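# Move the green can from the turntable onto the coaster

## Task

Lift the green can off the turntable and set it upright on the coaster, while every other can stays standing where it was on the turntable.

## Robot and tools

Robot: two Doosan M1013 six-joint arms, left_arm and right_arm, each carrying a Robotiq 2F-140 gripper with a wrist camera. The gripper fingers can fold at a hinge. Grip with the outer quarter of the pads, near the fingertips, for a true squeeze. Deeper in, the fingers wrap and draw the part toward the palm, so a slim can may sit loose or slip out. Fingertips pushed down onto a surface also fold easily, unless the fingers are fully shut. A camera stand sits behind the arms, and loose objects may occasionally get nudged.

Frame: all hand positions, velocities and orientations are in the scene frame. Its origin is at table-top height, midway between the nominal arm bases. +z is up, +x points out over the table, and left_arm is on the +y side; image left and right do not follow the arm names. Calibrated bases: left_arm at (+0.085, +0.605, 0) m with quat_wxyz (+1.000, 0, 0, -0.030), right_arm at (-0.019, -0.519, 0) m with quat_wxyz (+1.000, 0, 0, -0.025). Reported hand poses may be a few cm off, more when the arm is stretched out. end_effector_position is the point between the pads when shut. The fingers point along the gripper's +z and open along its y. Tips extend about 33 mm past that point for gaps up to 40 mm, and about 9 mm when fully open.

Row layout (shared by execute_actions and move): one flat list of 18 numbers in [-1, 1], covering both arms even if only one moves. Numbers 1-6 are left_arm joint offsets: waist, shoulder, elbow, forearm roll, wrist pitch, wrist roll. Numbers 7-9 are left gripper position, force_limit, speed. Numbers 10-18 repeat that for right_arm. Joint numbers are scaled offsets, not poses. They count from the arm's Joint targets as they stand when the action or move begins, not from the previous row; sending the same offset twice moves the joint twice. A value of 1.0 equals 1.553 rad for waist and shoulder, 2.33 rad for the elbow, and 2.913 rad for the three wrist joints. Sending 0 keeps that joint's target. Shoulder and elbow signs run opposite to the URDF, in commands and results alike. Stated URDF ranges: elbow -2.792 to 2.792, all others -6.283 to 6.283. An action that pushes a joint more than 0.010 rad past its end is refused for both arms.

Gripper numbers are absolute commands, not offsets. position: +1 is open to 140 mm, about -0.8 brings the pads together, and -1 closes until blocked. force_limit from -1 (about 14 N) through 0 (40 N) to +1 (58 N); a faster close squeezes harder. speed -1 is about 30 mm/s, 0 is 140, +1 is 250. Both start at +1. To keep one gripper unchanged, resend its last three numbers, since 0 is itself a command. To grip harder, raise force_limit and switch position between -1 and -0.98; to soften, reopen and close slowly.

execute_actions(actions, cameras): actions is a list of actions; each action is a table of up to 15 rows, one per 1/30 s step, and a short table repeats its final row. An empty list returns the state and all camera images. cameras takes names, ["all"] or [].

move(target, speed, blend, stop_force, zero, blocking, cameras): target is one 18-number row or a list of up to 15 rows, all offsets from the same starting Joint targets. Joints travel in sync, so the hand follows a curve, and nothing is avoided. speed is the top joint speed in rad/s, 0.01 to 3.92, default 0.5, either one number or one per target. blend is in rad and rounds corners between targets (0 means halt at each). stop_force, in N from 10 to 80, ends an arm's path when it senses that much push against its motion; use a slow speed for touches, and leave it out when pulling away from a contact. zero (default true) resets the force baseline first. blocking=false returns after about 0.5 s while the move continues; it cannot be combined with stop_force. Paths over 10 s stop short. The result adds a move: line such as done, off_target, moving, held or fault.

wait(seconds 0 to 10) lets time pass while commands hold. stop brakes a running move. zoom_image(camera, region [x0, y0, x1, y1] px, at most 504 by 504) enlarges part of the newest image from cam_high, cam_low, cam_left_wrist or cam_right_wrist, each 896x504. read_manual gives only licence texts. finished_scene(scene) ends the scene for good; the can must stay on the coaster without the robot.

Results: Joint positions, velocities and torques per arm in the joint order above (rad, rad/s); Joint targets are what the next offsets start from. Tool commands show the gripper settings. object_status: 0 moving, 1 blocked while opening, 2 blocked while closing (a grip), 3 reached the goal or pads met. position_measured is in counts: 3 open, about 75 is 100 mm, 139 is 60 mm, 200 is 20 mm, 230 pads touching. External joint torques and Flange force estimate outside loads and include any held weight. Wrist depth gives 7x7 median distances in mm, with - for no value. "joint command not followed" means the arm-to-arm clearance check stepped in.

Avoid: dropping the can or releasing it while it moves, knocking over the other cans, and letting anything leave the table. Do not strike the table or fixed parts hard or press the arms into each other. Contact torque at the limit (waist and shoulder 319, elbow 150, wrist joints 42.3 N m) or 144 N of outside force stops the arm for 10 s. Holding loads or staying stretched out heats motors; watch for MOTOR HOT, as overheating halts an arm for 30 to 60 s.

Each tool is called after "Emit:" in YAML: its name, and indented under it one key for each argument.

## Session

Emit:
execute_actions:
  actions: []

Emit:
wait:
  seconds: 1
  cameras: ["cam_high"]

Emit:
wait:
  seconds: 1
  cameras: ["cam_high"]

Scene clock: 0.00 s.
left_arm: end_effector_position=(+0.5248, -0.2443, +0.3665) position_measured=3 object_status=3 end_effector_quat_wxyz=(-0.477, -0.494, +0.727, +0.007) | right_arm: end_effector_position=(+0.3116, -0.5987, +0.1727) position_measured=3 object_status=3 end_effector_quat_wxyz=(-0.065, +0.791, -0.608, +0.009)
Joint positions: left_arm=[-0.778 -0.727 -0.966 -0.981 1.629 2.715] | right_arm=[-0.41 0.307 -2.324 0.139 1.085 2.358]
Joint velocities: within noise
Joint torques (N m): no reading
External joint torques (N m): no reading
Flange force (N): no reading
Wrist depth (mm): cam_left_wrist=[514 - - - 603 487 443 / - - - 789 560 497 - / - - - - 534 516 - / - 118 - - 567 136 101 / - 118 453 500 - - 102 / - 367 398 459 525 - - / - 347 386 443 486 - -] | cam_right_wrist=[- 299 - 277 - 260 - / 326 302 308 - - 272 - / 344 337 - - 303 293 284 / - 116 353 - - 134 285 / - 103 379 383 - - 96 / - 365 414 402 - 362 96 / - 382 377 437 - - 85]
Joint targets: left_arm=[-0.778 -0.727 -0.966 -0.981 1.629 2.715] | right_arm=[-0.410 0.307 -2.324 0.139 1.085 2.358]
Tool commands: left_gripper/position=+1.0 left_gripper/force_limit=+1.0 left_gripper/speed=+1.0 right_gripper/position=+1.0 right_gripper/force_limit=+1.0 right_gripper/speed=+1.0

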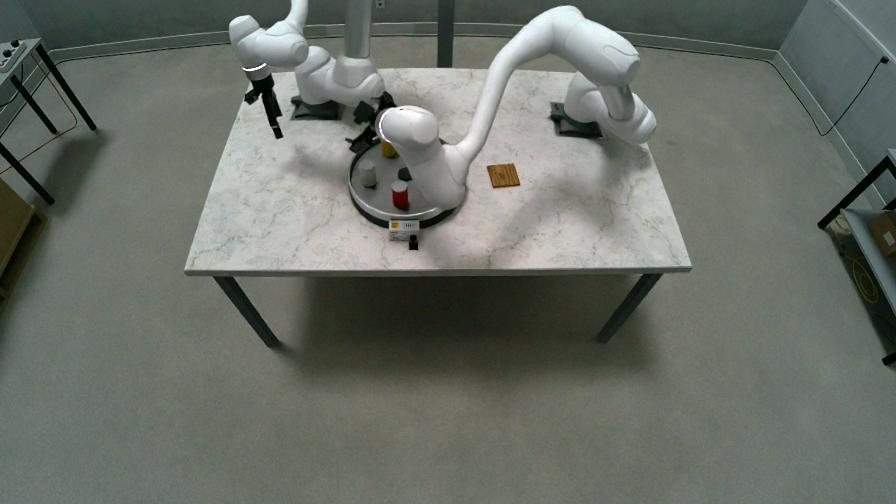

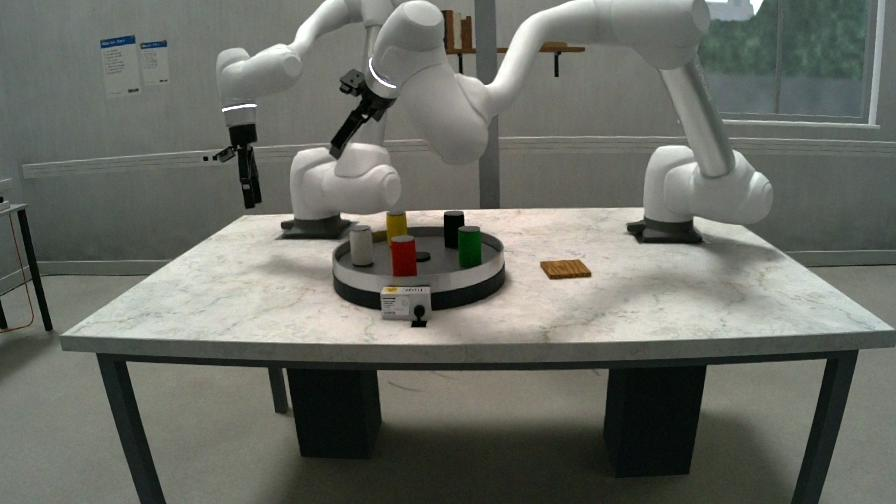

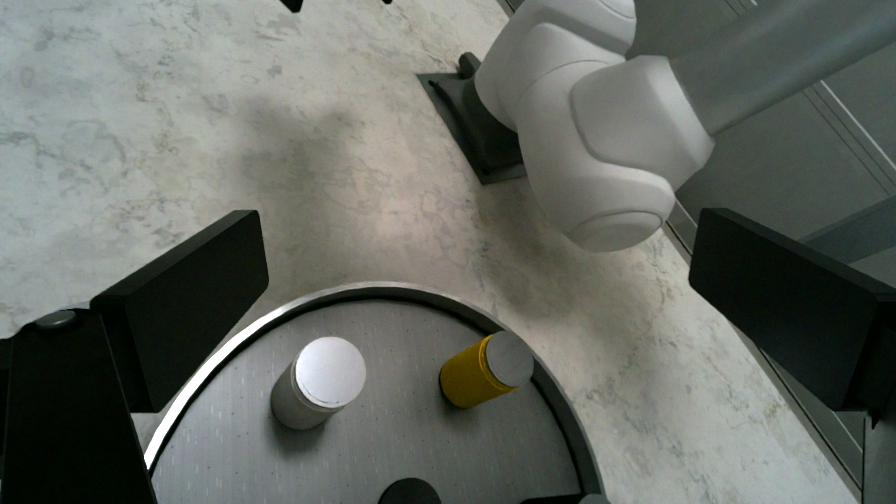

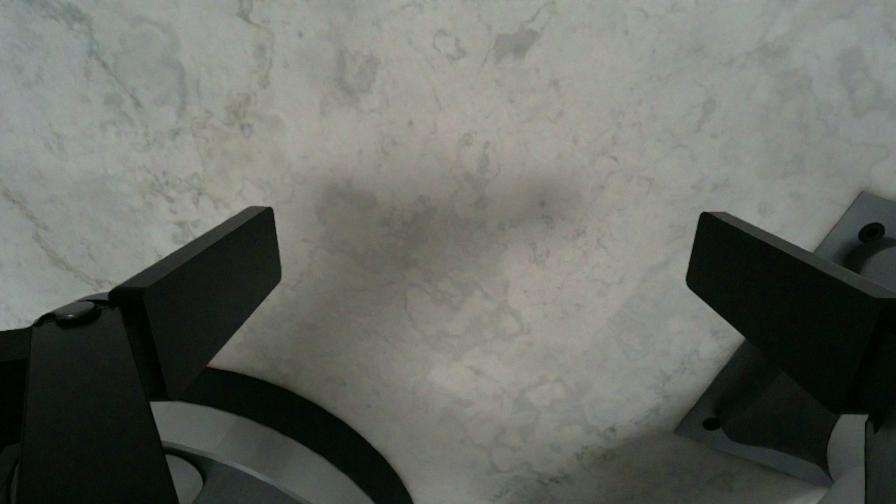

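Scene clock: 1.00 s.
left_arm: end_effector_position=(+0.5248, -0.2443, +0.3665) position_measured=3 object_status=3 end_effector_quat_wxyz=(-0.477, -0.494, +0.727, +0.007) | right_arm: end_effector_position=(+0.3116, -0.5987, +0.1727) position_measured=3 object_status=3 end_effector_quat_wxyz=(-0.065, +0.791, -0.608, +0.009)
Joint positions: left_arm=[-0.778 -0.727 -0.966 -0.981 1.629 2.715] | right_arm=[-0.41 0.307 -2.324 0.139 1.085 2.358]
Joint torques (N m): left_arm=[0.91 117.08 43.65 -0.12 0.05 0.07] | right_arm=[1.42 -0.35 38.01 4.02 -0.53 -0.23]
External joint torques (N m): left_arm=[-0.98 -8.16 -3.09 0.24 0.35 -0.05] | right_arm=[-1.35 7.56 0.86 0.16 0.39 0.22]
Flange force (N): left_arm=[-0.9 -7.6 2.9] | right_arm=[-6.1 13.1 -10.6]
Wrist depth (mm): cam_left_wrist=[- - - - 600 490 438 / 469 - - 727 554 494 2079 / - - - - 534 515 - / - 119 - - 570 136 113 / - 118 439 525 - - 102 / - 370 411 470 509 - - / - 344 389 439 494 - -] | cam_right_wrist=[302 - 289 270 269 - 253 / 325 - 305 307 284 - 264 / - - - 304 - - 291 / - 116 337 348 - 134 290 / - 103 - 361 - - 96 / - 364 379 412 - 361 96 / - 388 377 418 390 391 -]
Joint targets: left_arm=[-0.778 -0.727 -0.966 -0.981 1.629 2.715] | right_arm=[-0.410 0.307 -2.324 0.139 1.085 2.358]
Tool commands: left_gripper/position=+1.0 left_gripper/force_limit=+1.0 left_gripper/speed=+1.0 right_gripper/position=+1.0 right_gripper/force_limit=+1.0 right_gripper/speed=+1.0
wait: 1.00 s; at rest by 0.17 s
Images, in order (width x height): cam_high 896x504.

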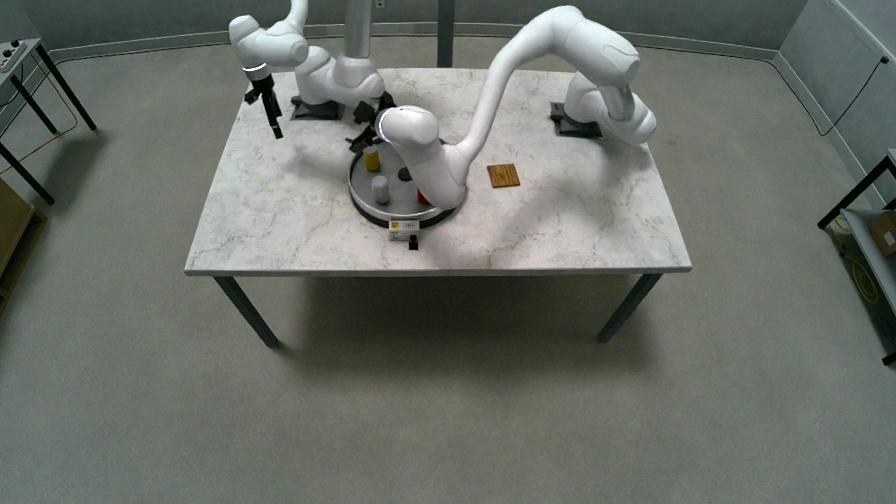

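Scene clock: 2.00 s.
left_arm: end_effector_position=(+0.5248, -0.2443, +0.3665) position_measured=3 object_status=3 end_effector_quat_wxyz=(-0.477, -0.494, +0.727, +0.007) | right_arm: end_effector_position=(+0.3116, -0.5987, +0.1727) position_measured=3 object_status=3 end_effector_quat_wxyz=(-0.065, +0.791, -0.608, +0.009)
Joint positions: left_arm=[-0.778 -0.727 -0.966 -0.981 1.629 2.715] | right_arm=[-0.41 0.307 -2.324 0.139 1.085 2.358]
Joint torques (N m): left_arm=[1.2 117.54 43.62 -0.07 0.1 0.02] | right_arm=[1.49 -0.28 38.05 3.99 -0.51 -0.23]
External joint torques (N m): left_arm=[-1.57 -9.49 -3.34 0.17 0.29 0] | right_arm=[-1.51 7.2 0.84 0.19 0.37 0.22]
Flange force (N): left_arm=[-0.3 -9.3 3.6] | right_arm=[-5.3 12.9 -10.1]
Wrist depth (mm): cam_left_wrist=[- - - - 605 483 439 / - - - 794 557 500 2205 / - - - - 538 507 - / - 118 - - 570 136 101 / - 118 446 499 - - 101 / - 364 427 459 513 - - / - 348 385 437 475 618 -] | cam_right_wrist=[- - 282 272 - 256 252 / - 314 304 - - 282 268 / - 339 324 320 - 290 287 / - 116 353 338 326 134 284 / - 103 387 359 - - 96 / - 363 404 396 - 364 96 / - 395 380 - - - -]
Joint targets: left_arm=[-0.778 -0.727 -0.966 -0.981 1.629 2.715] | right_arm=[-0.410 0.307 -2.324 0.139 1.085 2.358]
Tool commands: left_gripper/position=+1.0 left_gripper/force_limit=+1.0 left_gripper/speed=+1.0 right_gripper/position=+1.0 right_gripper/force_limit=+1.0 right_gripper/speed=+1.0
wait: 1.00 s; at rest by 0.17 s
Images, in order (width x height): cam_high 896x504.

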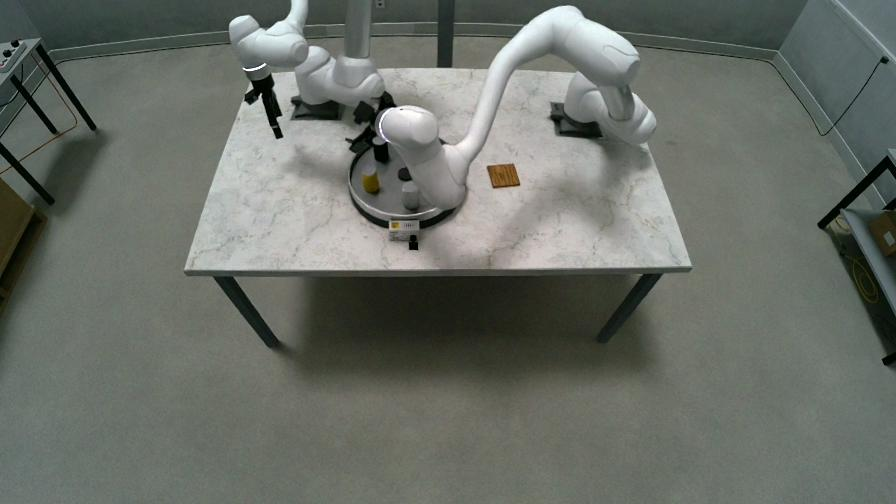

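Emit:
move:
  target:
    - [0.6439,0.1932,0,0,0,0,1,1,1,0,-0.42197,0.3936,-0.04772,0.10346,-0.80947,0.3,-0.1,-0.8]
    - [0.6439,0.1932,0,0,0,0,1,1,1,0.71256,-0.42197,0.3936,-0.04772,0.10346,-0.80947,0.3,-0.1,-0.8]
    - [0.6439,0.1932,0,0,0,0,1,1,1,0.71256,-0.45557,0.33313,-0.04772,0.03718,-0.80947,0.3,-0.1,-0.8]
  speed: [1.0,0.8,0.3]
  blend: [0.2,0.03,0]
  cameras: ["cam_high", "cam_low", "cam_right_wrist"]

Emit:
wait:
  seconds: 0.5
  cameras: ["cam_right_wrist"]

Emit:
wait:
  seconds: 0.5
  cameras: ["cam_right_wrist"]

Scene clock: 7.60 s.
left_arm: end_effector_position=(+0.9344, +0.4995, +0.6305) position_measured=3 object_status=3 end_effector_quat_wxyz=(+0.339, +0.750, -0.464, +0.326) | right_arm: end_effector_position=(+0.5685, -0.0327, +0.1848) position_measured=91 object_status=3 end_effector_quat_wxyz=(+0.000, +0.446, +0.895, +0.000)
Joint positions: left_arm=[0.223 -0.427 -0.966 -0.981 1.629 2.715] | right_arm=[0.697 -0.401 -1.547 0 1.194 0.001]
Joint torques (N m): left_arm=[1.41 91.41 44.94 -0.12 -0.76 0.03] | right_arm=[1.41 72.16 38.68 3.92 -0.42 -0.17]
External joint torques (N m): left_arm=[-1.58 -7.79 -3.48 0.22 0.35 -0.02] | right_arm=[-1.48 8.75 0.99 0.19 0.42 0.17]
Flange force (N): left_arm=[-1.8 -5.9 4.2] | right_arm=[-2.2 -10.7 -6.9]
Wrist depth (mm): cam_left_wrist=[- 1694 2842 3503 3365 3197 4409 / - 1827 2390 2810 3456 4125 562 / 1445 1937 2149 2390 - 649 612 / - 120 1952 2096 - 136 1152 / - 118 1788 1814 - 850 102 / - 1531 1619 1541 - - - / - 1375 1504 1541 - 777 -] | cam_right_wrist=[243 242 243 239 240 291 - / 255 255 254 169 249 302 302 / 272 269 265 177 267 - 318 / 289 284 136 284 281 107 339 / - 88 118 300 303 107 85 / - - 229 317 330 - - / - - - 421 - - -]
Joint targets: left_arm=[0.223 -0.427 -0.966 -0.981 1.629 2.715] | right_arm=[0.697 -0.401 -1.547 0.000 1.194 0.001]
move: done
Images, in order (width x height): cam_high 896x504, cam_low 896x504, cam_right_wrist 896x504.

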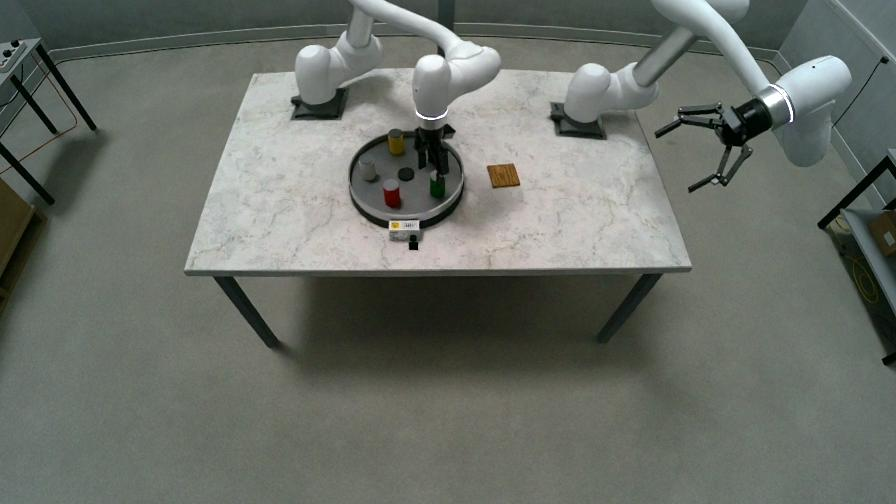

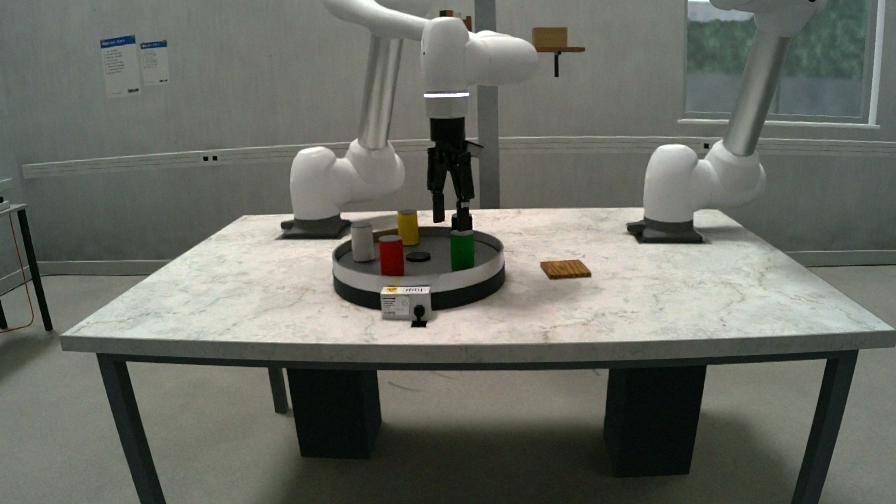

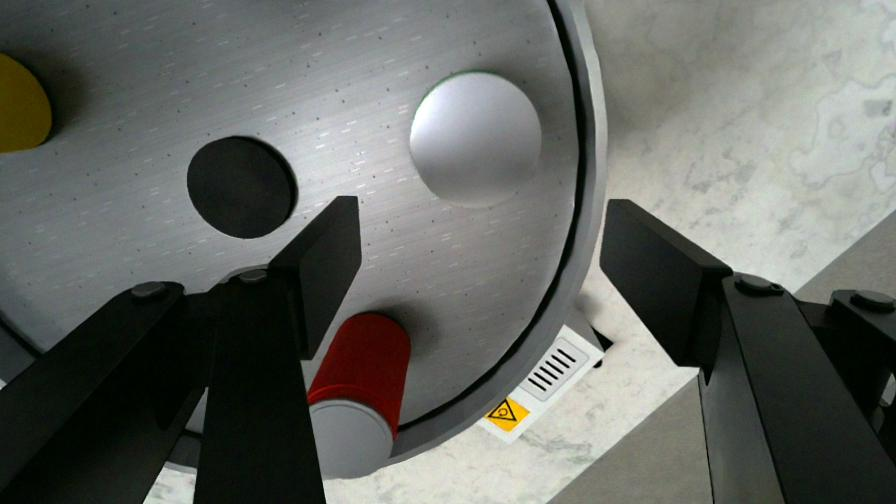

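Scene clock: 8.10 s.
left_arm: end_effector_position=(+0.9344, +0.4995, +0.6305) position_measured=3 object_status=3 end_effector_quat_wxyz=(+0.339, +0.750, -0.464, +0.326) | right_arm: end_effector_position=(+0.5685, -0.0327, +0.1848) position_measured=91 object_status=3 end_effector_quat_wxyz=(+0.000, +0.446, +0.895, +0.000)
Joint positions: left_arm=[0.223 -0.427 -0.966 -0.981 1.629 2.715] | right_arm=[0.697 -0.401 -1.547 0 1.194 0.001]
Joint torques (N m): left_arm=[1.47 91.57 44.75 -0.11 -0.74 0.03] | right_arm=[1.42 72.4 38.7 3.88 -0.39 -0.21]
External joint torques (N m): left_arm=[-1.92 -7.76 -3.24 0.2 0.34 -0.02] | right_arm=[-1.46 8.69 1.03 0.24 0.39 0.21]
Flange force (N): left_arm=[-1.0 -6.3 4.2] | right_arm=[-2.1 -10.5 -6.9]
Wrist depth (mm): cam_left_wrist=[1070 - 2610 3237 3456 3279 3119 / - 1814 2750 2842 2810 4736 554 / - 1952 2224 2436 - - 593 / - 120 1923 2046 1107 136 1184 / - 118 1752 1909 - 839 102 / - 1531 1608 1683 - - - / - 1470 1478 1661 - 807 -] | cam_right_wrist=[243 242 239 162 237 280 - / 258 256 256 252 252 - 303 / 267 266 265 267 268 - 325 / 295 285 136 282 279 - 340 / - 87 136 245 299 90 85 / - - 331 311 - - - / - - 341 321 429 - -]
Joint targets: left_arm=[0.223 -0.427 -0.966 -0.981 1.629 2.715] | right_arm=[0.697 -0.401 -1.547 0.000 1.194 0.001]
Tool commands: left_gripper/position=+1.0 left_gripper/force_limit=+1.0 left_gripper/speed=+1.0 right_gripper/position=+0.3 right_gripper/force_limit=-0.1 right_gripper/speed=-0.8
wait: 0.50 s; at rest by 0.17 s
Images, in order (width x height): cam_right_wrist 896x504.

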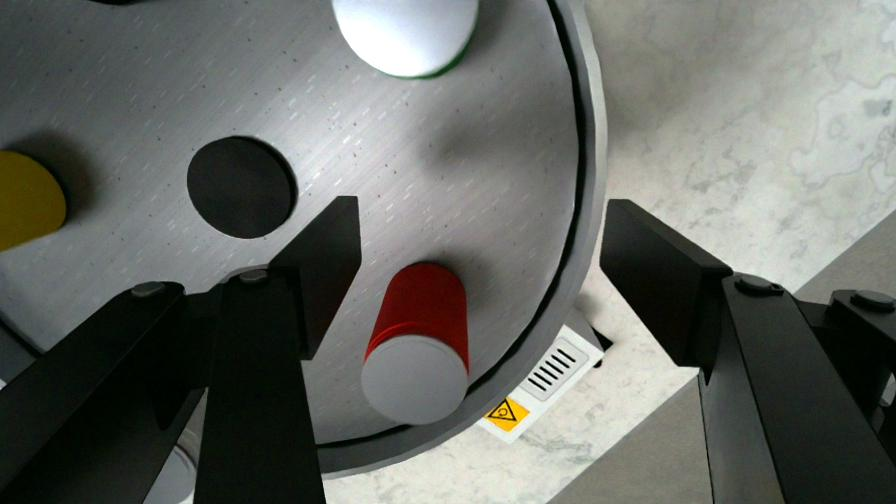

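Scene clock: 8.60 s.
left_arm: end_effector_position=(+0.9344, +0.4995, +0.6305) position_measured=3 object_status=3 end_effector_quat_wxyz=(+0.339, +0.750, -0.464, +0.326) | right_arm: end_effector_position=(+0.5685, -0.0327, +0.1848) position_measured=91 object_status=3 end_effector_quat_wxyz=(+0.000, +0.446, +0.895, +0.000)
Joint positions: left_arm=[0.223 -0.427 -0.966 -0.981 1.629 2.715] | right_arm=[0.697 -0.401 -1.547 0 1.194 0.001]
Joint torques (N m): left_arm=[0.84 92.12 44.8 -0.03 -0.69 0.07] | right_arm=[1.57 72.18 38.74 3.93 -0.4 -0.18]
External joint torques (N m): left_arm=[-0.85 -7.78 -3.09 0.14 0.3 -0.06] | right_arm=[-1.51 8.72 0.98 0.19 0.39 0.18]
Flange force (N): left_arm=[-1.2 -6.9 3.0] | right_arm=[-2.2 -10.7 -6.9]
Wrist depth (mm): cam_left_wrist=[- - 2974 3279 3365 3279 2325 / - - 2436 2780 3009 3503 560 / 1206 1853 2243 2368 - 699 610 / - 121 2014 2096 - 136 1137 / - 118 1788 1967 - 855 101 / - 1522 1598 1716 - - - / - 1421 1478 1504 - 773 -] | cam_right_wrist=[239 242 241 240 239 289 - / 255 257 254 252 246 - 300 / 272 265 264 265 268 312 - / 282 285 136 197 281 107 344 / - 88 136 301 300 107 85 / - - 321 321 325 - - / - - 329 415 421 - -]
Joint targets: left_arm=[0.223 -0.427 -0.966 -0.981 1.629 2.715] | right_arm=[0.697 -0.401 -1.547 0.000 1.194 0.001]
Tool commands: left_gripper/position=+1.0 left_gripper/force_limit=+1.0 left_gripper/speed=+1.0 right_gripper/position=+0.3 right_gripper/force_limit=-0.1 right_gripper/speed=-0.8
wait: 0.50 s; at rest by 0.17 s
Images, in order (width x height): cam_right_wrist 896x504.

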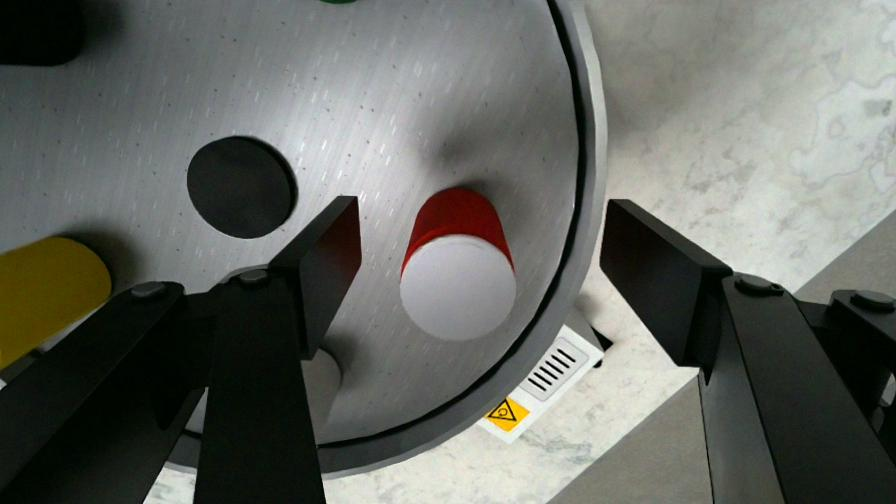

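Emit:
wait:
  seconds: 5.65
  cameras: ["cam_right_wrist"]

Emit:
wait:
  seconds: 0.2
  cameras: ["cam_right_wrist"]

Emit:
wait:
  seconds: 0.2
  cameras: ["cam_right_wrist"]

Scene clock: 14.73 s.
left_arm: end_effector_position=(+0.9344, +0.4995, +0.6305) position_measured=3 object_status=3 end_effector_quat_wxyz=(+0.339, +0.750, -0.464, +0.326) | right_arm: end_effector_position=(+0.5685, -0.0327, +0.1848) position_measured=91 object_status=3 end_effector_quat_wxyz=(+0.000, +0.446, +0.895, +0.000)
Joint positions: left_arm=[0.223 -0.427 -0.966 -0.981 1.629 2.715] | right_arm=[0.697 -0.401 -1.547 0 1.194 0.001]
Joint torques (N m): left_arm=[1.31 92.14 44.8 -0.1 -0.76 0.1] | right_arm=[1.43 72.13 38.6 3.92 -0.42 -0.19]
External joint torques (N m): left_arm=[-1.5 -8.24 -3.28 0.2 0.36 -0.09] | right_arm=[-1.51 9.03 1.18 0.2 0.42 0.19]
Flange force (N): left_arm=[-0.8 -7.2 3.7] | right_arm=[-2.2 -10.7 -7.3]
Wrist depth (mm): cam_left_wrist=[- - 3237 3081 3654 3503 535 / - - 2390 2692 2721 3875 558 / 1421 1937 2283 2413 - 682 627 / - 120 1967 2114 1003 137 1122 / - 119 1788 1937 - 850 102 / - 1496 1629 1683 - - - / - 1382 1504 1569 - 807 -] | cam_right_wrist=[240 242 241 238 241 - - / 256 256 254 254 253 300 298 / 271 265 265 265 267 308 315 / 281 284 136 199 270 116 346 / - 87 136 300 300 107 85 / - - 327 321 382 - - / - - 341 410 409 - -]
Joint targets: left_arm=[0.223 -0.427 -0.966 -0.981 1.629 2.715] | right_arm=[0.697 -0.401 -1.547 0.000 1.194 0.001]
Tool commands: left_gripper/position=+1.0 left_gripper/force_limit=+1.0 left_gripper/speed=+1.0 right_gripper/position=+0.3 right_gripper/force_limit=-0.1 right_gripper/speed=-0.8
wait: 5.67 s; at rest from the start
Images, in order (width x height): cam_right_wrist 896x504.

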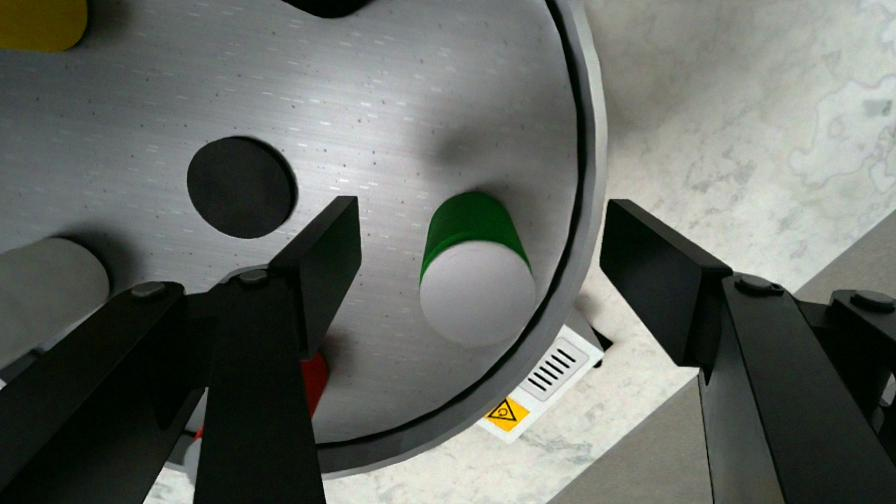

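Scene clock: 14.93 s.
left_arm: end_effector_position=(+0.9344, +0.4995, +0.6305) position_measured=3 object_status=3 end_effector_quat_wxyz=(+0.339, +0.750, -0.464, +0.326) | right_arm: end_effector_position=(+0.5685, -0.0327, +0.1848) position_measured=91 object_status=3 end_effector_quat_wxyz=(+0.000, +0.446, +0.895, +0.000)
Joint positions: left_arm=[0.223 -0.427 -0.966 -0.981 1.629 2.715] | right_arm=[0.697 -0.401 -1.547 0 1.194 0.001]
Joint torques (N m): left_arm=[0.82 91.79 44.8 -0.09 -0.7 0.02] | right_arm=[1.8 72.04 38.76 3.91 -0.38 -0.21]
External joint torques (N m): left_arm=[-0.81 -8.06 -3.28 0.21 0.29 -0.01] | right_arm=[-1.75 8.63 0.86 0.2 0.38 0.21]
Flange force (N): left_arm=[-1.6 -7.0 3.2] | right_arm=[-2.5 -10.8 -6.6]
Wrist depth (mm): cam_left_wrist=[- - 2974 3197 3365 3237 3817 / - - 2532 2842 2664 3081 548 / - 2062 2243 2283 - 677 622 / - 120 1952 2167 904 136 1162 / - 118 1776 1853 - 844 102 / - 1504 1629 1650 - - - / - 1421 1504 1569 - 807 -] | cam_right_wrist=[239 242 241 238 237 289 286 / 256 255 257 254 252 300 - / 272 267 265 261 264 323 309 / 286 284 136 192 267 331 342 / - 87 136 303 297 107 85 / - - 284 320 312 - - / - - 323 413 419 - -]
Joint targets: left_arm=[0.223 -0.427 -0.966 -0.981 1.629 2.715] | right_arm=[0.697 -0.401 -1.547 0.000 1.194 0.001]
Tool commands: left_gripper/position=+1.0 left_gripper/force_limit=+1.0 left_gripper/speed=+1.0 right_gripper/position=+0.3 right_gripper/force_limit=-0.1 right_gripper/speed=-0.8
wait: 0.20 s; at rest by 0.17 s
Images, in order (width x height): cam_right_wrist 896x504.

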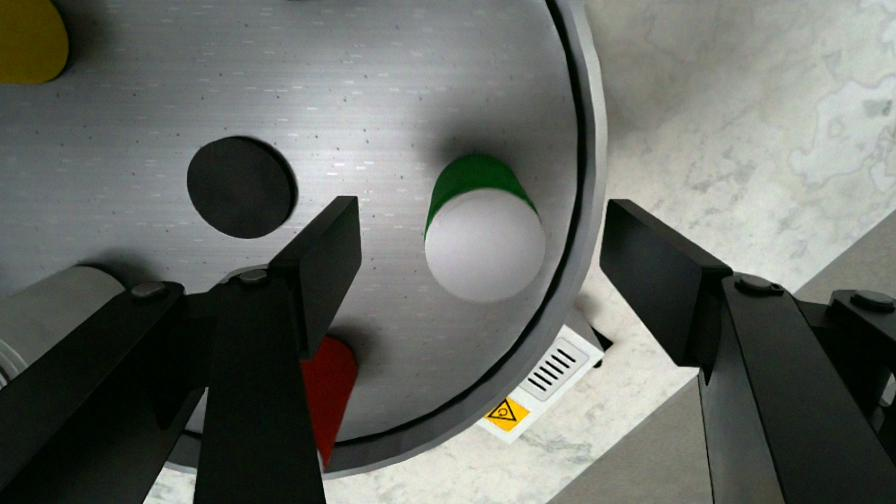

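Scene clock: 15.13 s.
left_arm: end_effector_position=(+0.9344, +0.4995, +0.6305) position_measured=3 object_status=3 end_effector_quat_wxyz=(+0.339, +0.750, -0.464, +0.326) | right_arm: end_effector_position=(+0.5685, -0.0327, +0.1848) position_measured=91 object_status=3 end_effector_quat_wxyz=(+0.000, +0.446, +0.895, +0.000)
Joint positions: left_arm=[0.223 -0.427 -0.966 -0.981 1.629 2.715] | right_arm=[0.697 -0.401 -1.547 0 1.194 0.001]
Joint torques (N m): left_arm=[0.88 91.66 44.9 -0.08 -0.75 0.07] | right_arm=[1.64 72.1 38.66 3.92 -0.38 -0.19]
External joint torques (N m): left_arm=[-0.89 -8.75 -3.67 0.2 0.34 -0.06] | right_arm=[-1.74 8.74 1.03 0.19 0.38 0.19]
Flange force (N): left_arm=[-1.9 -7.4 3.5] | right_arm=[-2.5 -10.6 -6.9]
Wrist depth (mm): cam_left_wrist=[- - 2906 3279 3552 3119 2263 / 1390 - 2459 2940 3237 3119 552 / - 2062 2205 2243 - - 639 / - 120 1923 2030 - 136 1184 / - 118 1788 1923 - 850 102 / - 1504 1579 1694 - - - / - 1421 1445 1752 - 759 -] | cam_right_wrist=[241 241 241 240 236 287 285 / 256 257 254 250 250 - - / 271 265 266 180 243 - - / 294 284 136 286 275 108 1233 / - 88 136 304 300 107 85 / - - 248 320 394 - - / - - 322 417 416 - -]
Joint targets: left_arm=[0.223 -0.427 -0.966 -0.981 1.629 2.715] | right_arm=[0.697 -0.401 -1.547 0.000 1.194 0.001]
Tool commands: left_gripper/position=+1.0 left_gripper/force_limit=+1.0 left_gripper/speed=+1.0 right_gripper/position=+0.3 right_gripper/force_limit=-0.1 right_gripper/speed=-0.8
wait: 0.20 s; at rest by 0.17 s
Images, in order (width x height): cam_right_wrist 896x504.

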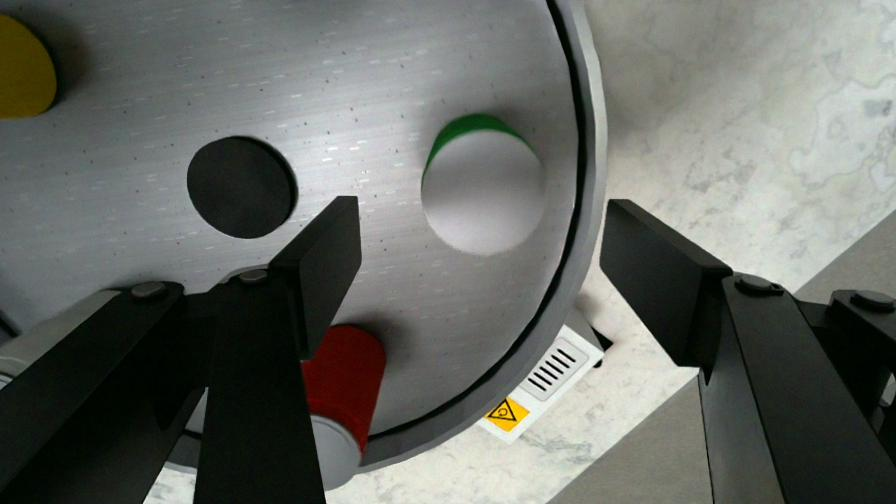

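Emit:
wait:
  seconds: 0

Scene clock: 15.97 s.
left_arm: end_effector_position=(+0.9344, +0.4995, +0.6305) position_measured=3 object_status=3 end_effector_quat_wxyz=(+0.339, +0.750, -0.464, +0.326) | right_arm: end_effector_position=(+0.5685, -0.0327, +0.1848) position_measured=91 object_status=3 end_effector_quat_wxyz=(+0.000, +0.446, +0.895, +0.000)
Joint positions: left_arm=[0.223 -0.427 -0.966 -0.981 1.629 2.715] | right_arm=[0.697 -0.401 -1.547 0 1.194 0.001]
Joint torques (N m): left_arm=[1.11 91.71 44.95 -0.14 -0.76 0.06] | right_arm=[1.53 72.09 38.7 3.94 -0.39 -0.19]
External joint torques (N m): left_arm=[-1.14 -8.09 -3.5 0.25 0.35 -0.05] | right_arm=[-1.58 8.52 0.91 0.18 0.39 0.19]
Flange force (N): left_arm=[-1.8 -6.5 3.7] | right_arm=[-2.3 -10.5 -6.7]
Wrist depth (mm): cam_left_wrist=[- - 3009 3237 3552 3456 3009 / 1218 - 2459 2664 3321 5015 554 / - 2046 2205 2368 - 708 615 / - 120 1937 2062 1007 136 1190 / - 118 1776 1880 - 146 101 / - 1504 1569 1639 - - - / - 1390 1487 1496 - 799 -] | cam_right_wrist=[244 241 247 239 236 - - / 256 255 253 252 251 - - / 273 265 266 269 265 - - / 285 283 135 277 271 328 1252 / - 87 136 214 299 107 85 / - - 326 316 327 - - / - - 334 345 - - -]
Joint targets: left_arm=[0.223 -0.427 -0.966 -0.981 1.629 2.715] | right_arm=[0.697 -0.401 -1.547 0.000 1.194 0.001]
Tool commands: left_gripper/position=+1.0 left_gripper/force_limit=+1.0 left_gripper/speed=+1.0 right_gripper/position=+0.3 right_gripper/force_limit=-0.1 right_gripper/speed=-0.8

Emit:
wait:
  seconds: 6.33

Emit:
move:
  target:
    - [0,0,0,0,0,0,1,1,1,0.04005,-0.00705,-0.01686,0,-0.01724,0,-1,-0.1,-0.8]
    - [0,0,0,0,0,0,1,1,1,0.0631,0.00409,-0.02776,0,-0.02002,0,-1,-0.1,-0.8]
    - [0,0,0,0,0,0,1,1,1,0.08403,0.01896,-0.04227,0,-0.0237,0,-1,-0.1,-0.8]
    - [0,0,0,0,0,0,1,1,1,0.10238,0.03751,-0.05991,0,-0.02792,0,-1,-0.1,-0.8]
    - [0,0,0,0,0,0,1,1,1,0.12009,0.06751,-0.07909,0,-0.02727,0,-1,-0.1,-0.8]
    - [0,0,0,0,0,0,1,1,1,0.12814,0.10216,-0.0754,0,-0.00585,0,-1,-0.1,-0.8]
    - [0,0,0,0,0,0,1,1,1,0.13265,0.14697,-0.03553,0,0.04994,0,-1,-0.1,-0.8]
    - [0,0,0,0,0,0,1,1,1,0.13393,0.15831,0.00237,0,0.08633,0,-1,-0.1,-0.8]
  speed: [0.159,0.139,0.131,0.159,0.155,0.231,0.325,0.265]
  blend: [0.015,0.012,0.012,0.012,0.015,0.02,0.02,0]
  blocking: false
  cameras: ["cam_right_wrist"]

Emit:
wait:
  seconds: 0.5
  cameras: ["cam_right_wrist"]

Emit:
wait:
  seconds: 2.3
  cameras: ["cam_right_wrist", "cam_low", "cam_high"]

Scene clock: 23.07 s.
left_arm: end_effector_position=(+0.9344, +0.4995, +0.6305) position_measured=3 object_status=3 end_effector_quat_wxyz=(+0.339, +0.750, -0.464, +0.326) | right_arm: end_effector_position=(+0.5685, -0.0327, +0.1848) position_measured=91 object_status=3 end_effector_quat_wxyz=(+0.000, +0.446, +0.895, +0.000)
Joint positions: left_arm=[0.223 -0.427 -0.966 -0.981 1.629 2.715] | right_arm=[0.697 -0.401 -1.547 0 1.194 0.001]
Joint torques (N m): left_arm=[0.78 92.01 44.88 -0.12 -0.74 0.06] | right_arm=[1.82 72.22 38.74 3.89 -0.4 -0.18]
External joint torques (N m): left_arm=[-1.13 -8.43 -3.39 0.21 0.33 -0.05] | right_arm=[-1.81 8.61 0.94 0.22 0.39 0.18]
Flange force (N): left_arm=[-1.3 -7.4 3.5] | right_arm=[-2.6 -10.6 -6.7]
Wrist depth (mm): cam_left_wrist=[1260 - 2874 3197 3237 3321 2131 / - - 2483 2750 2906 3410 557 / - 1967 2243 2507 - 722 618 / - 120 1923 2096 951 136 117 / - 119 1764 1672 - 146 102 / - 1531 1619 1683 - - - / - 1429 1487 1478 - 766 -] | cam_right_wrist=[239 241 242 239 236 287 283 / 256 256 254 - 250 304 308 / 272 265 264 274 267 - 317 / 289 285 135 284 280 116 1221 / - 87 137 300 299 107 85 / - - 227 317 322 - - / - - - 424 420 - -]
Joint targets: left_arm=[0.223 -0.427 -0.966 -0.981 1.629 2.715] | right_arm=[0.697 -0.401 -1.547 0.000 1.194 0.001]
Tool commands: left_gripper/position=+1.0 left_gripper/force_limit=+1.0 left_gripper/speed=+1.0 right_gripper/position=+0.3 right_gripper/force_limit=-0.1 right_gripper/speed=-0.8
wait: 6.33 s; at rest from the start

Scene clock: 23.57 s.
left_arm: end_effector_position=(+0.9344, +0.4995, +0.6305) position_measured=3 object_status=3 end_effector_quat_wxyz=(+0.339, +0.750, -0.464, +0.326) | right_arm: end_effector_position=(+0.5298, +0.0009, +0.1569) position_measured=126 object_status=0 end_effector_quat_wxyz=(+0.000, +0.416, +0.909, +0.000) end_effector_velocity=(-0.102, +0.058, -0.022) end_effector_angular_velocity=(+0.002, -0.001, +0.146)
Joint positions: left_arm=[0.223 -0.427 -0.966 -0.981 1.629 2.715] | right_arm=[0.763 -0.409 -1.59 0 1.143 0.001]
Joint velocities: left_arm=[within noise] | right_arm=[0.147 0.037 -0.098 0.001 -0.064 0.001]
Joint torques (N m): left_arm=[1.04 91.98 44.95 -0.06 -0.72 0.02] | right_arm=[1.78 76.92 40.12 4.04 -0.36 -0.21]
External joint torques (N m): left_arm=[-0.97 -8.57 -3.54 0.19 0.31 -0.01] | right_arm=[-1.54 10.17 0.74 0.2 0.38 0.21]
Flange force (N): left_arm=[-1.8 -7.3 3.6] | right_arm=[-2.4 -13.0 -8.2]
Wrist depth (mm): cam_left_wrist=[- 1998 3119 3197 3654 3197 3935 / - - 2483 2750 2810 3996 3761 / - 1937 2283 2283 - - 588 / 1382 120 1909 2131 951 136 1206 / - 118 1728 1880 - 146 102 / - 1496 1661 1683 - - - / - 1405 1496 1579 - 797 -] | cam_right_wrist=[188 221 220 215 221 266 265 / 235 234 231 152 228 280 287 / 248 247 245 246 244 - - / 260 254 120 261 254 - 308 / - 82 121 273 269 90 90 / - 70 290 224 290 - - / - - - 208 - - -]
Joint targets: left_arm=[0.223 -0.427 -0.966 -0.981 1.629 2.715] | right_arm=[0.771 -0.406 -1.595 0.000 1.141 0.001]
Tool commands: left_gripper/position=+1.0 left_gripper/force_limit=+1.0 left_gripper/speed=+1.0 right_gripper/position=-1.0 right_gripper/force_limit=-0.1 right_gripper/speed=-0.8
move: running; path passed 0 of 8 targets; right_arm: the wrist pitch is farthest, 0.302 rad from its target
Images, in order (width x height): cam_right_wrist 896x504.

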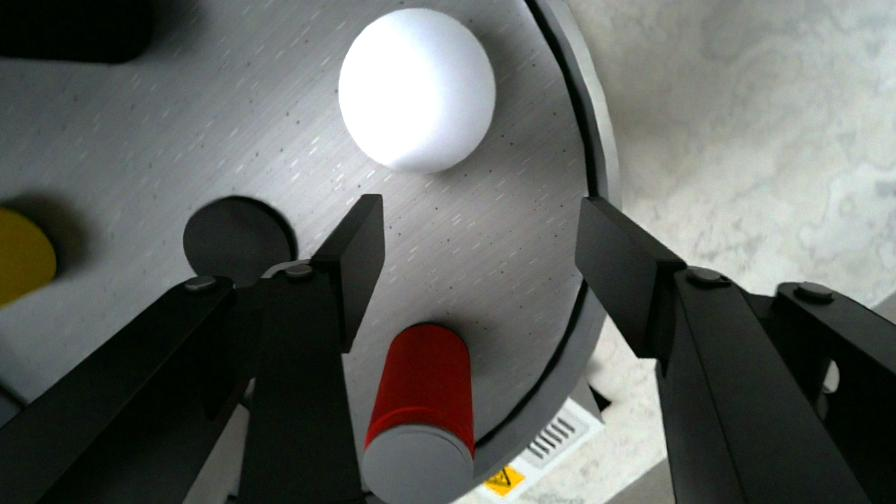

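Scene clock: 24.07 s.
left_arm: end_effector_position=(+0.9344, +0.4995, +0.6305) position_measured=3 object_status=3 end_effector_quat_wxyz=(+0.339, +0.750, -0.464, +0.326) | right_arm: end_effector_position=(+0.4753, +0.0167, +0.1563) position_measured=169 object_status=0 end_effector_quat_wxyz=(+0.000, +0.386, +0.922, +0.000) end_effector_velocity=(-0.113, +0.008, +0.000) end_effector_angular_velocity=(-0.001, -0.001, +0.118)
Joint positions: left_arm=[0.223 -0.427 -0.966 -0.981 1.629 2.715] | right_arm=[0.829 -0.369 -1.649 0 1.124 0.001]
Joint velocities: left_arm=[within noise] | right_arm=[0.117 0.103 -0.148 -0.001 -0.045 -0.001]
Joint torques (N m): left_arm=[1.08 91.98 44.98 -0.1 -0.68 0.09] | right_arm=[2.07 68.36 36.12 3.85 -0.04 -0.18]
External joint torques (N m): left_arm=[-0.96 -8.35 -3.53 0.22 0.28 -0.09] | right_arm=[-3.06 8.76 2.28 0.1 0.05 0.18]
Flange force (N): left_arm=[-1.8 -6.9 3.6] | right_arm=[-4.3 -7.9 -8.4]
Wrist depth (mm): cam_left_wrist=[- - 2906 3279 3321 3503 3602 / - - 2413 2610 2610 5683 3996 / - 1827 2167 2325 - - 583 / - 120 2014 2079 984 136 585 / - 118 1827 1937 - 146 102 / - 1541 1598 1827 - - - / - 1453 1478 - - 789 -] | cam_right_wrist=[220 215 213 213 198 260 258 / 224 230 143 220 223 274 - / 199 241 238 236 236 290 288 / 257 256 251 258 141 301 304 / 274 78 - 267 119 88 323 / - - 79 239 232 - - / - - - 201 - - -]
Joint targets: left_arm=[0.223 -0.427 -0.966 -0.981 1.629 2.715] | right_arm=[0.835 -0.364 -1.657 0.000 1.121 0.001]
Tool commands: left_gripper/position=+1.0 left_gripper/force_limit=+1.0 left_gripper/speed=+1.0 right_gripper/position=-1.0 right_gripper/force_limit=-0.1 right_gripper/speed=-0.8
earlier move: running; path passed 2 of 8 targets; right_arm: the wrist pitch is farthest, 0.322 rad from its target
wait: 0.50 s; no rest
Images, in order (width x height): cam_right_wrist 896x504.

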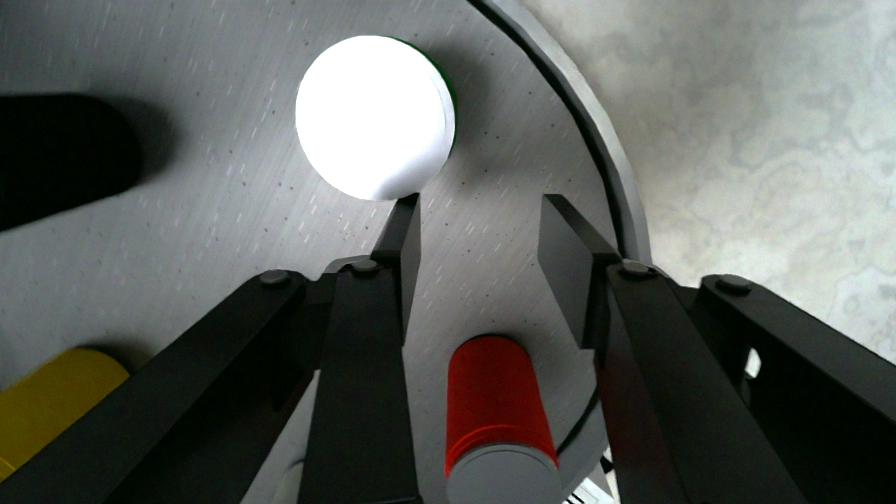

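Scene clock: 26.00 s.
left_arm: end_effector_position=(+0.9344, +0.4995, +0.6305) position_measured=3 object_status=3 end_effector_quat_wxyz=(+0.339, +0.750, -0.464, +0.326) | right_arm: end_effector_position=(+0.3823, -0.0058, +0.3623) position_measured=231 object_status=3 end_effector_quat_wxyz=(+0.000, +0.351, +0.936, +0.000)
Joint positions: left_arm=[0.223 -0.427 -0.966 -0.981 1.629 2.715] | right_arm=[0.905 -0.155 -1.542 0 1.445 0.001]
Joint torques (N m): left_arm=[1.13 91.7 44.81 -0.1 -0.73 0.06] | right_arm=[1.53 50.66 41.27 4.19 -0.37 -0.18]
External joint torques (N m): left_arm=[-1.35 -7.92 -3.31 0.2 0.32 -0.06] | right_arm=[-1.64 7.57 1.01 0.2 0.35 0.18]
Flange force (N): left_arm=[-1.4 -6.6 3.7] | right_arm=[-2.8 -10.1 -3.7]
Wrist depth (mm): cam_left_wrist=[- 1694 3410 3237 3456 3045 3157 / - - 2368 2664 2874 4567 3706 / 1405 1937 2243 2413 - - - / - 120 2096 2131 - 136 118 / - 118 1752 1880 - 852 101 / - 1522 1639 1694 - - - / - 1445 1504 1531 - 799 -] | cam_right_wrist=[447 456 - 442 - 432 - / 471 476 423 419 421 - - / - - 442 445 457 496 - / - 475 480 118 467 - 502 / 560 565 79 89 79 - 1508 / - - 67 - - - 1586 / - - - - - 67 -]
Joint targets: left_arm=[0.223 -0.427 -0.966 -0.981 1.629 2.715] | right_arm=[0.905 -0.155 -1.542 0.000 1.445 0.001]
Tool commands: left_gripper/position=+1.0 left_gripper/force_limit=+1.0 left_gripper/speed=+1.0 right_gripper/position=-1.0 right_gripper/force_limit=-0.1 right_gripper/speed=-0.8
earlier move: done
wait: 1.93 of 2.3 s (the move ended)
Images, in order (width x height): cam_high 896x504, cam_low 896x504, cam_right_wrist 896x504.

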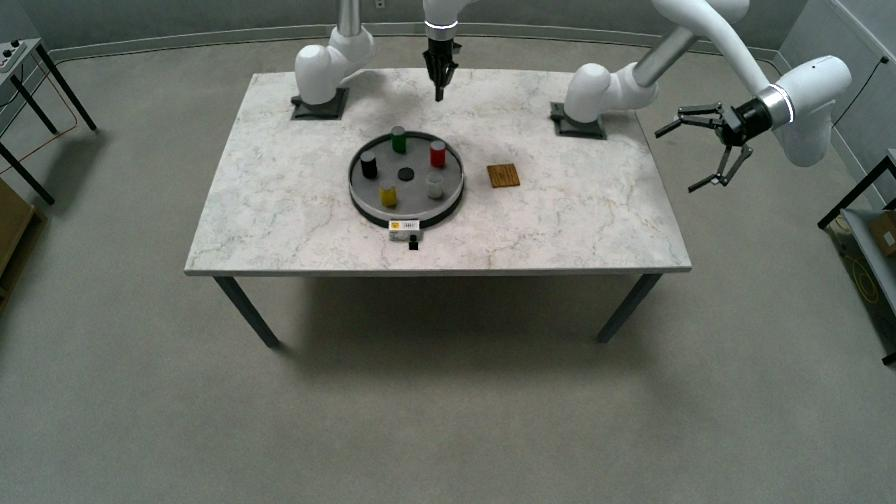

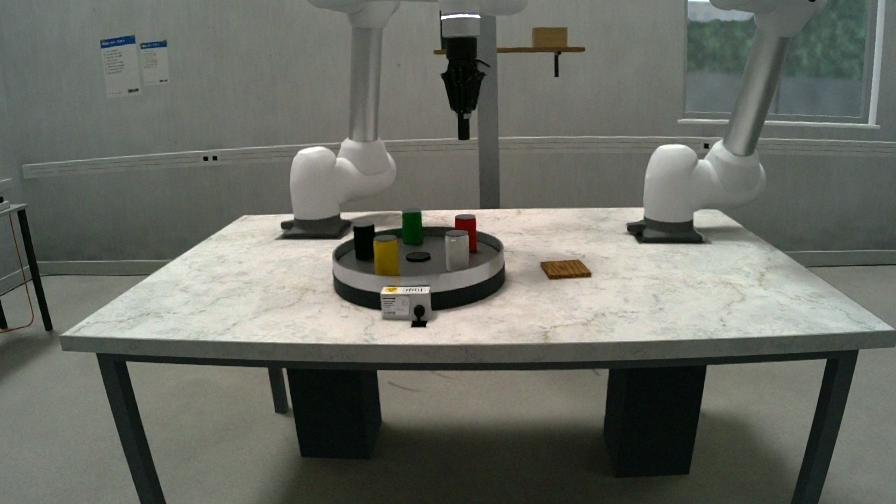

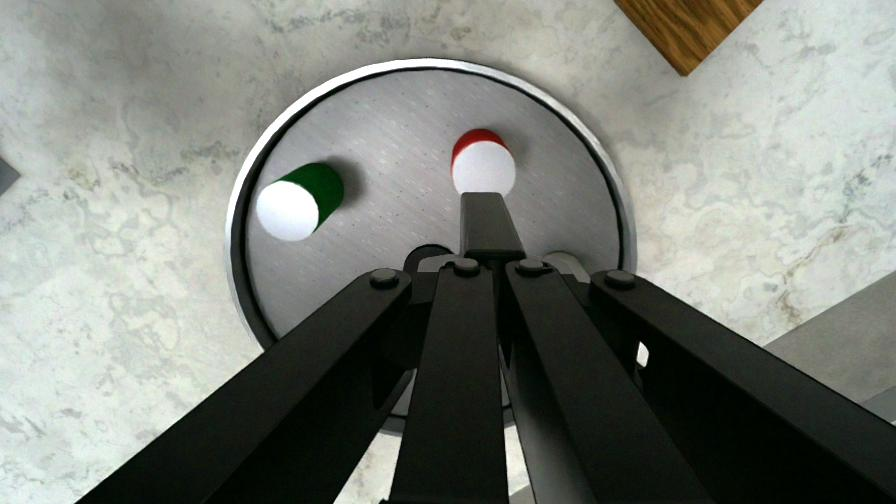

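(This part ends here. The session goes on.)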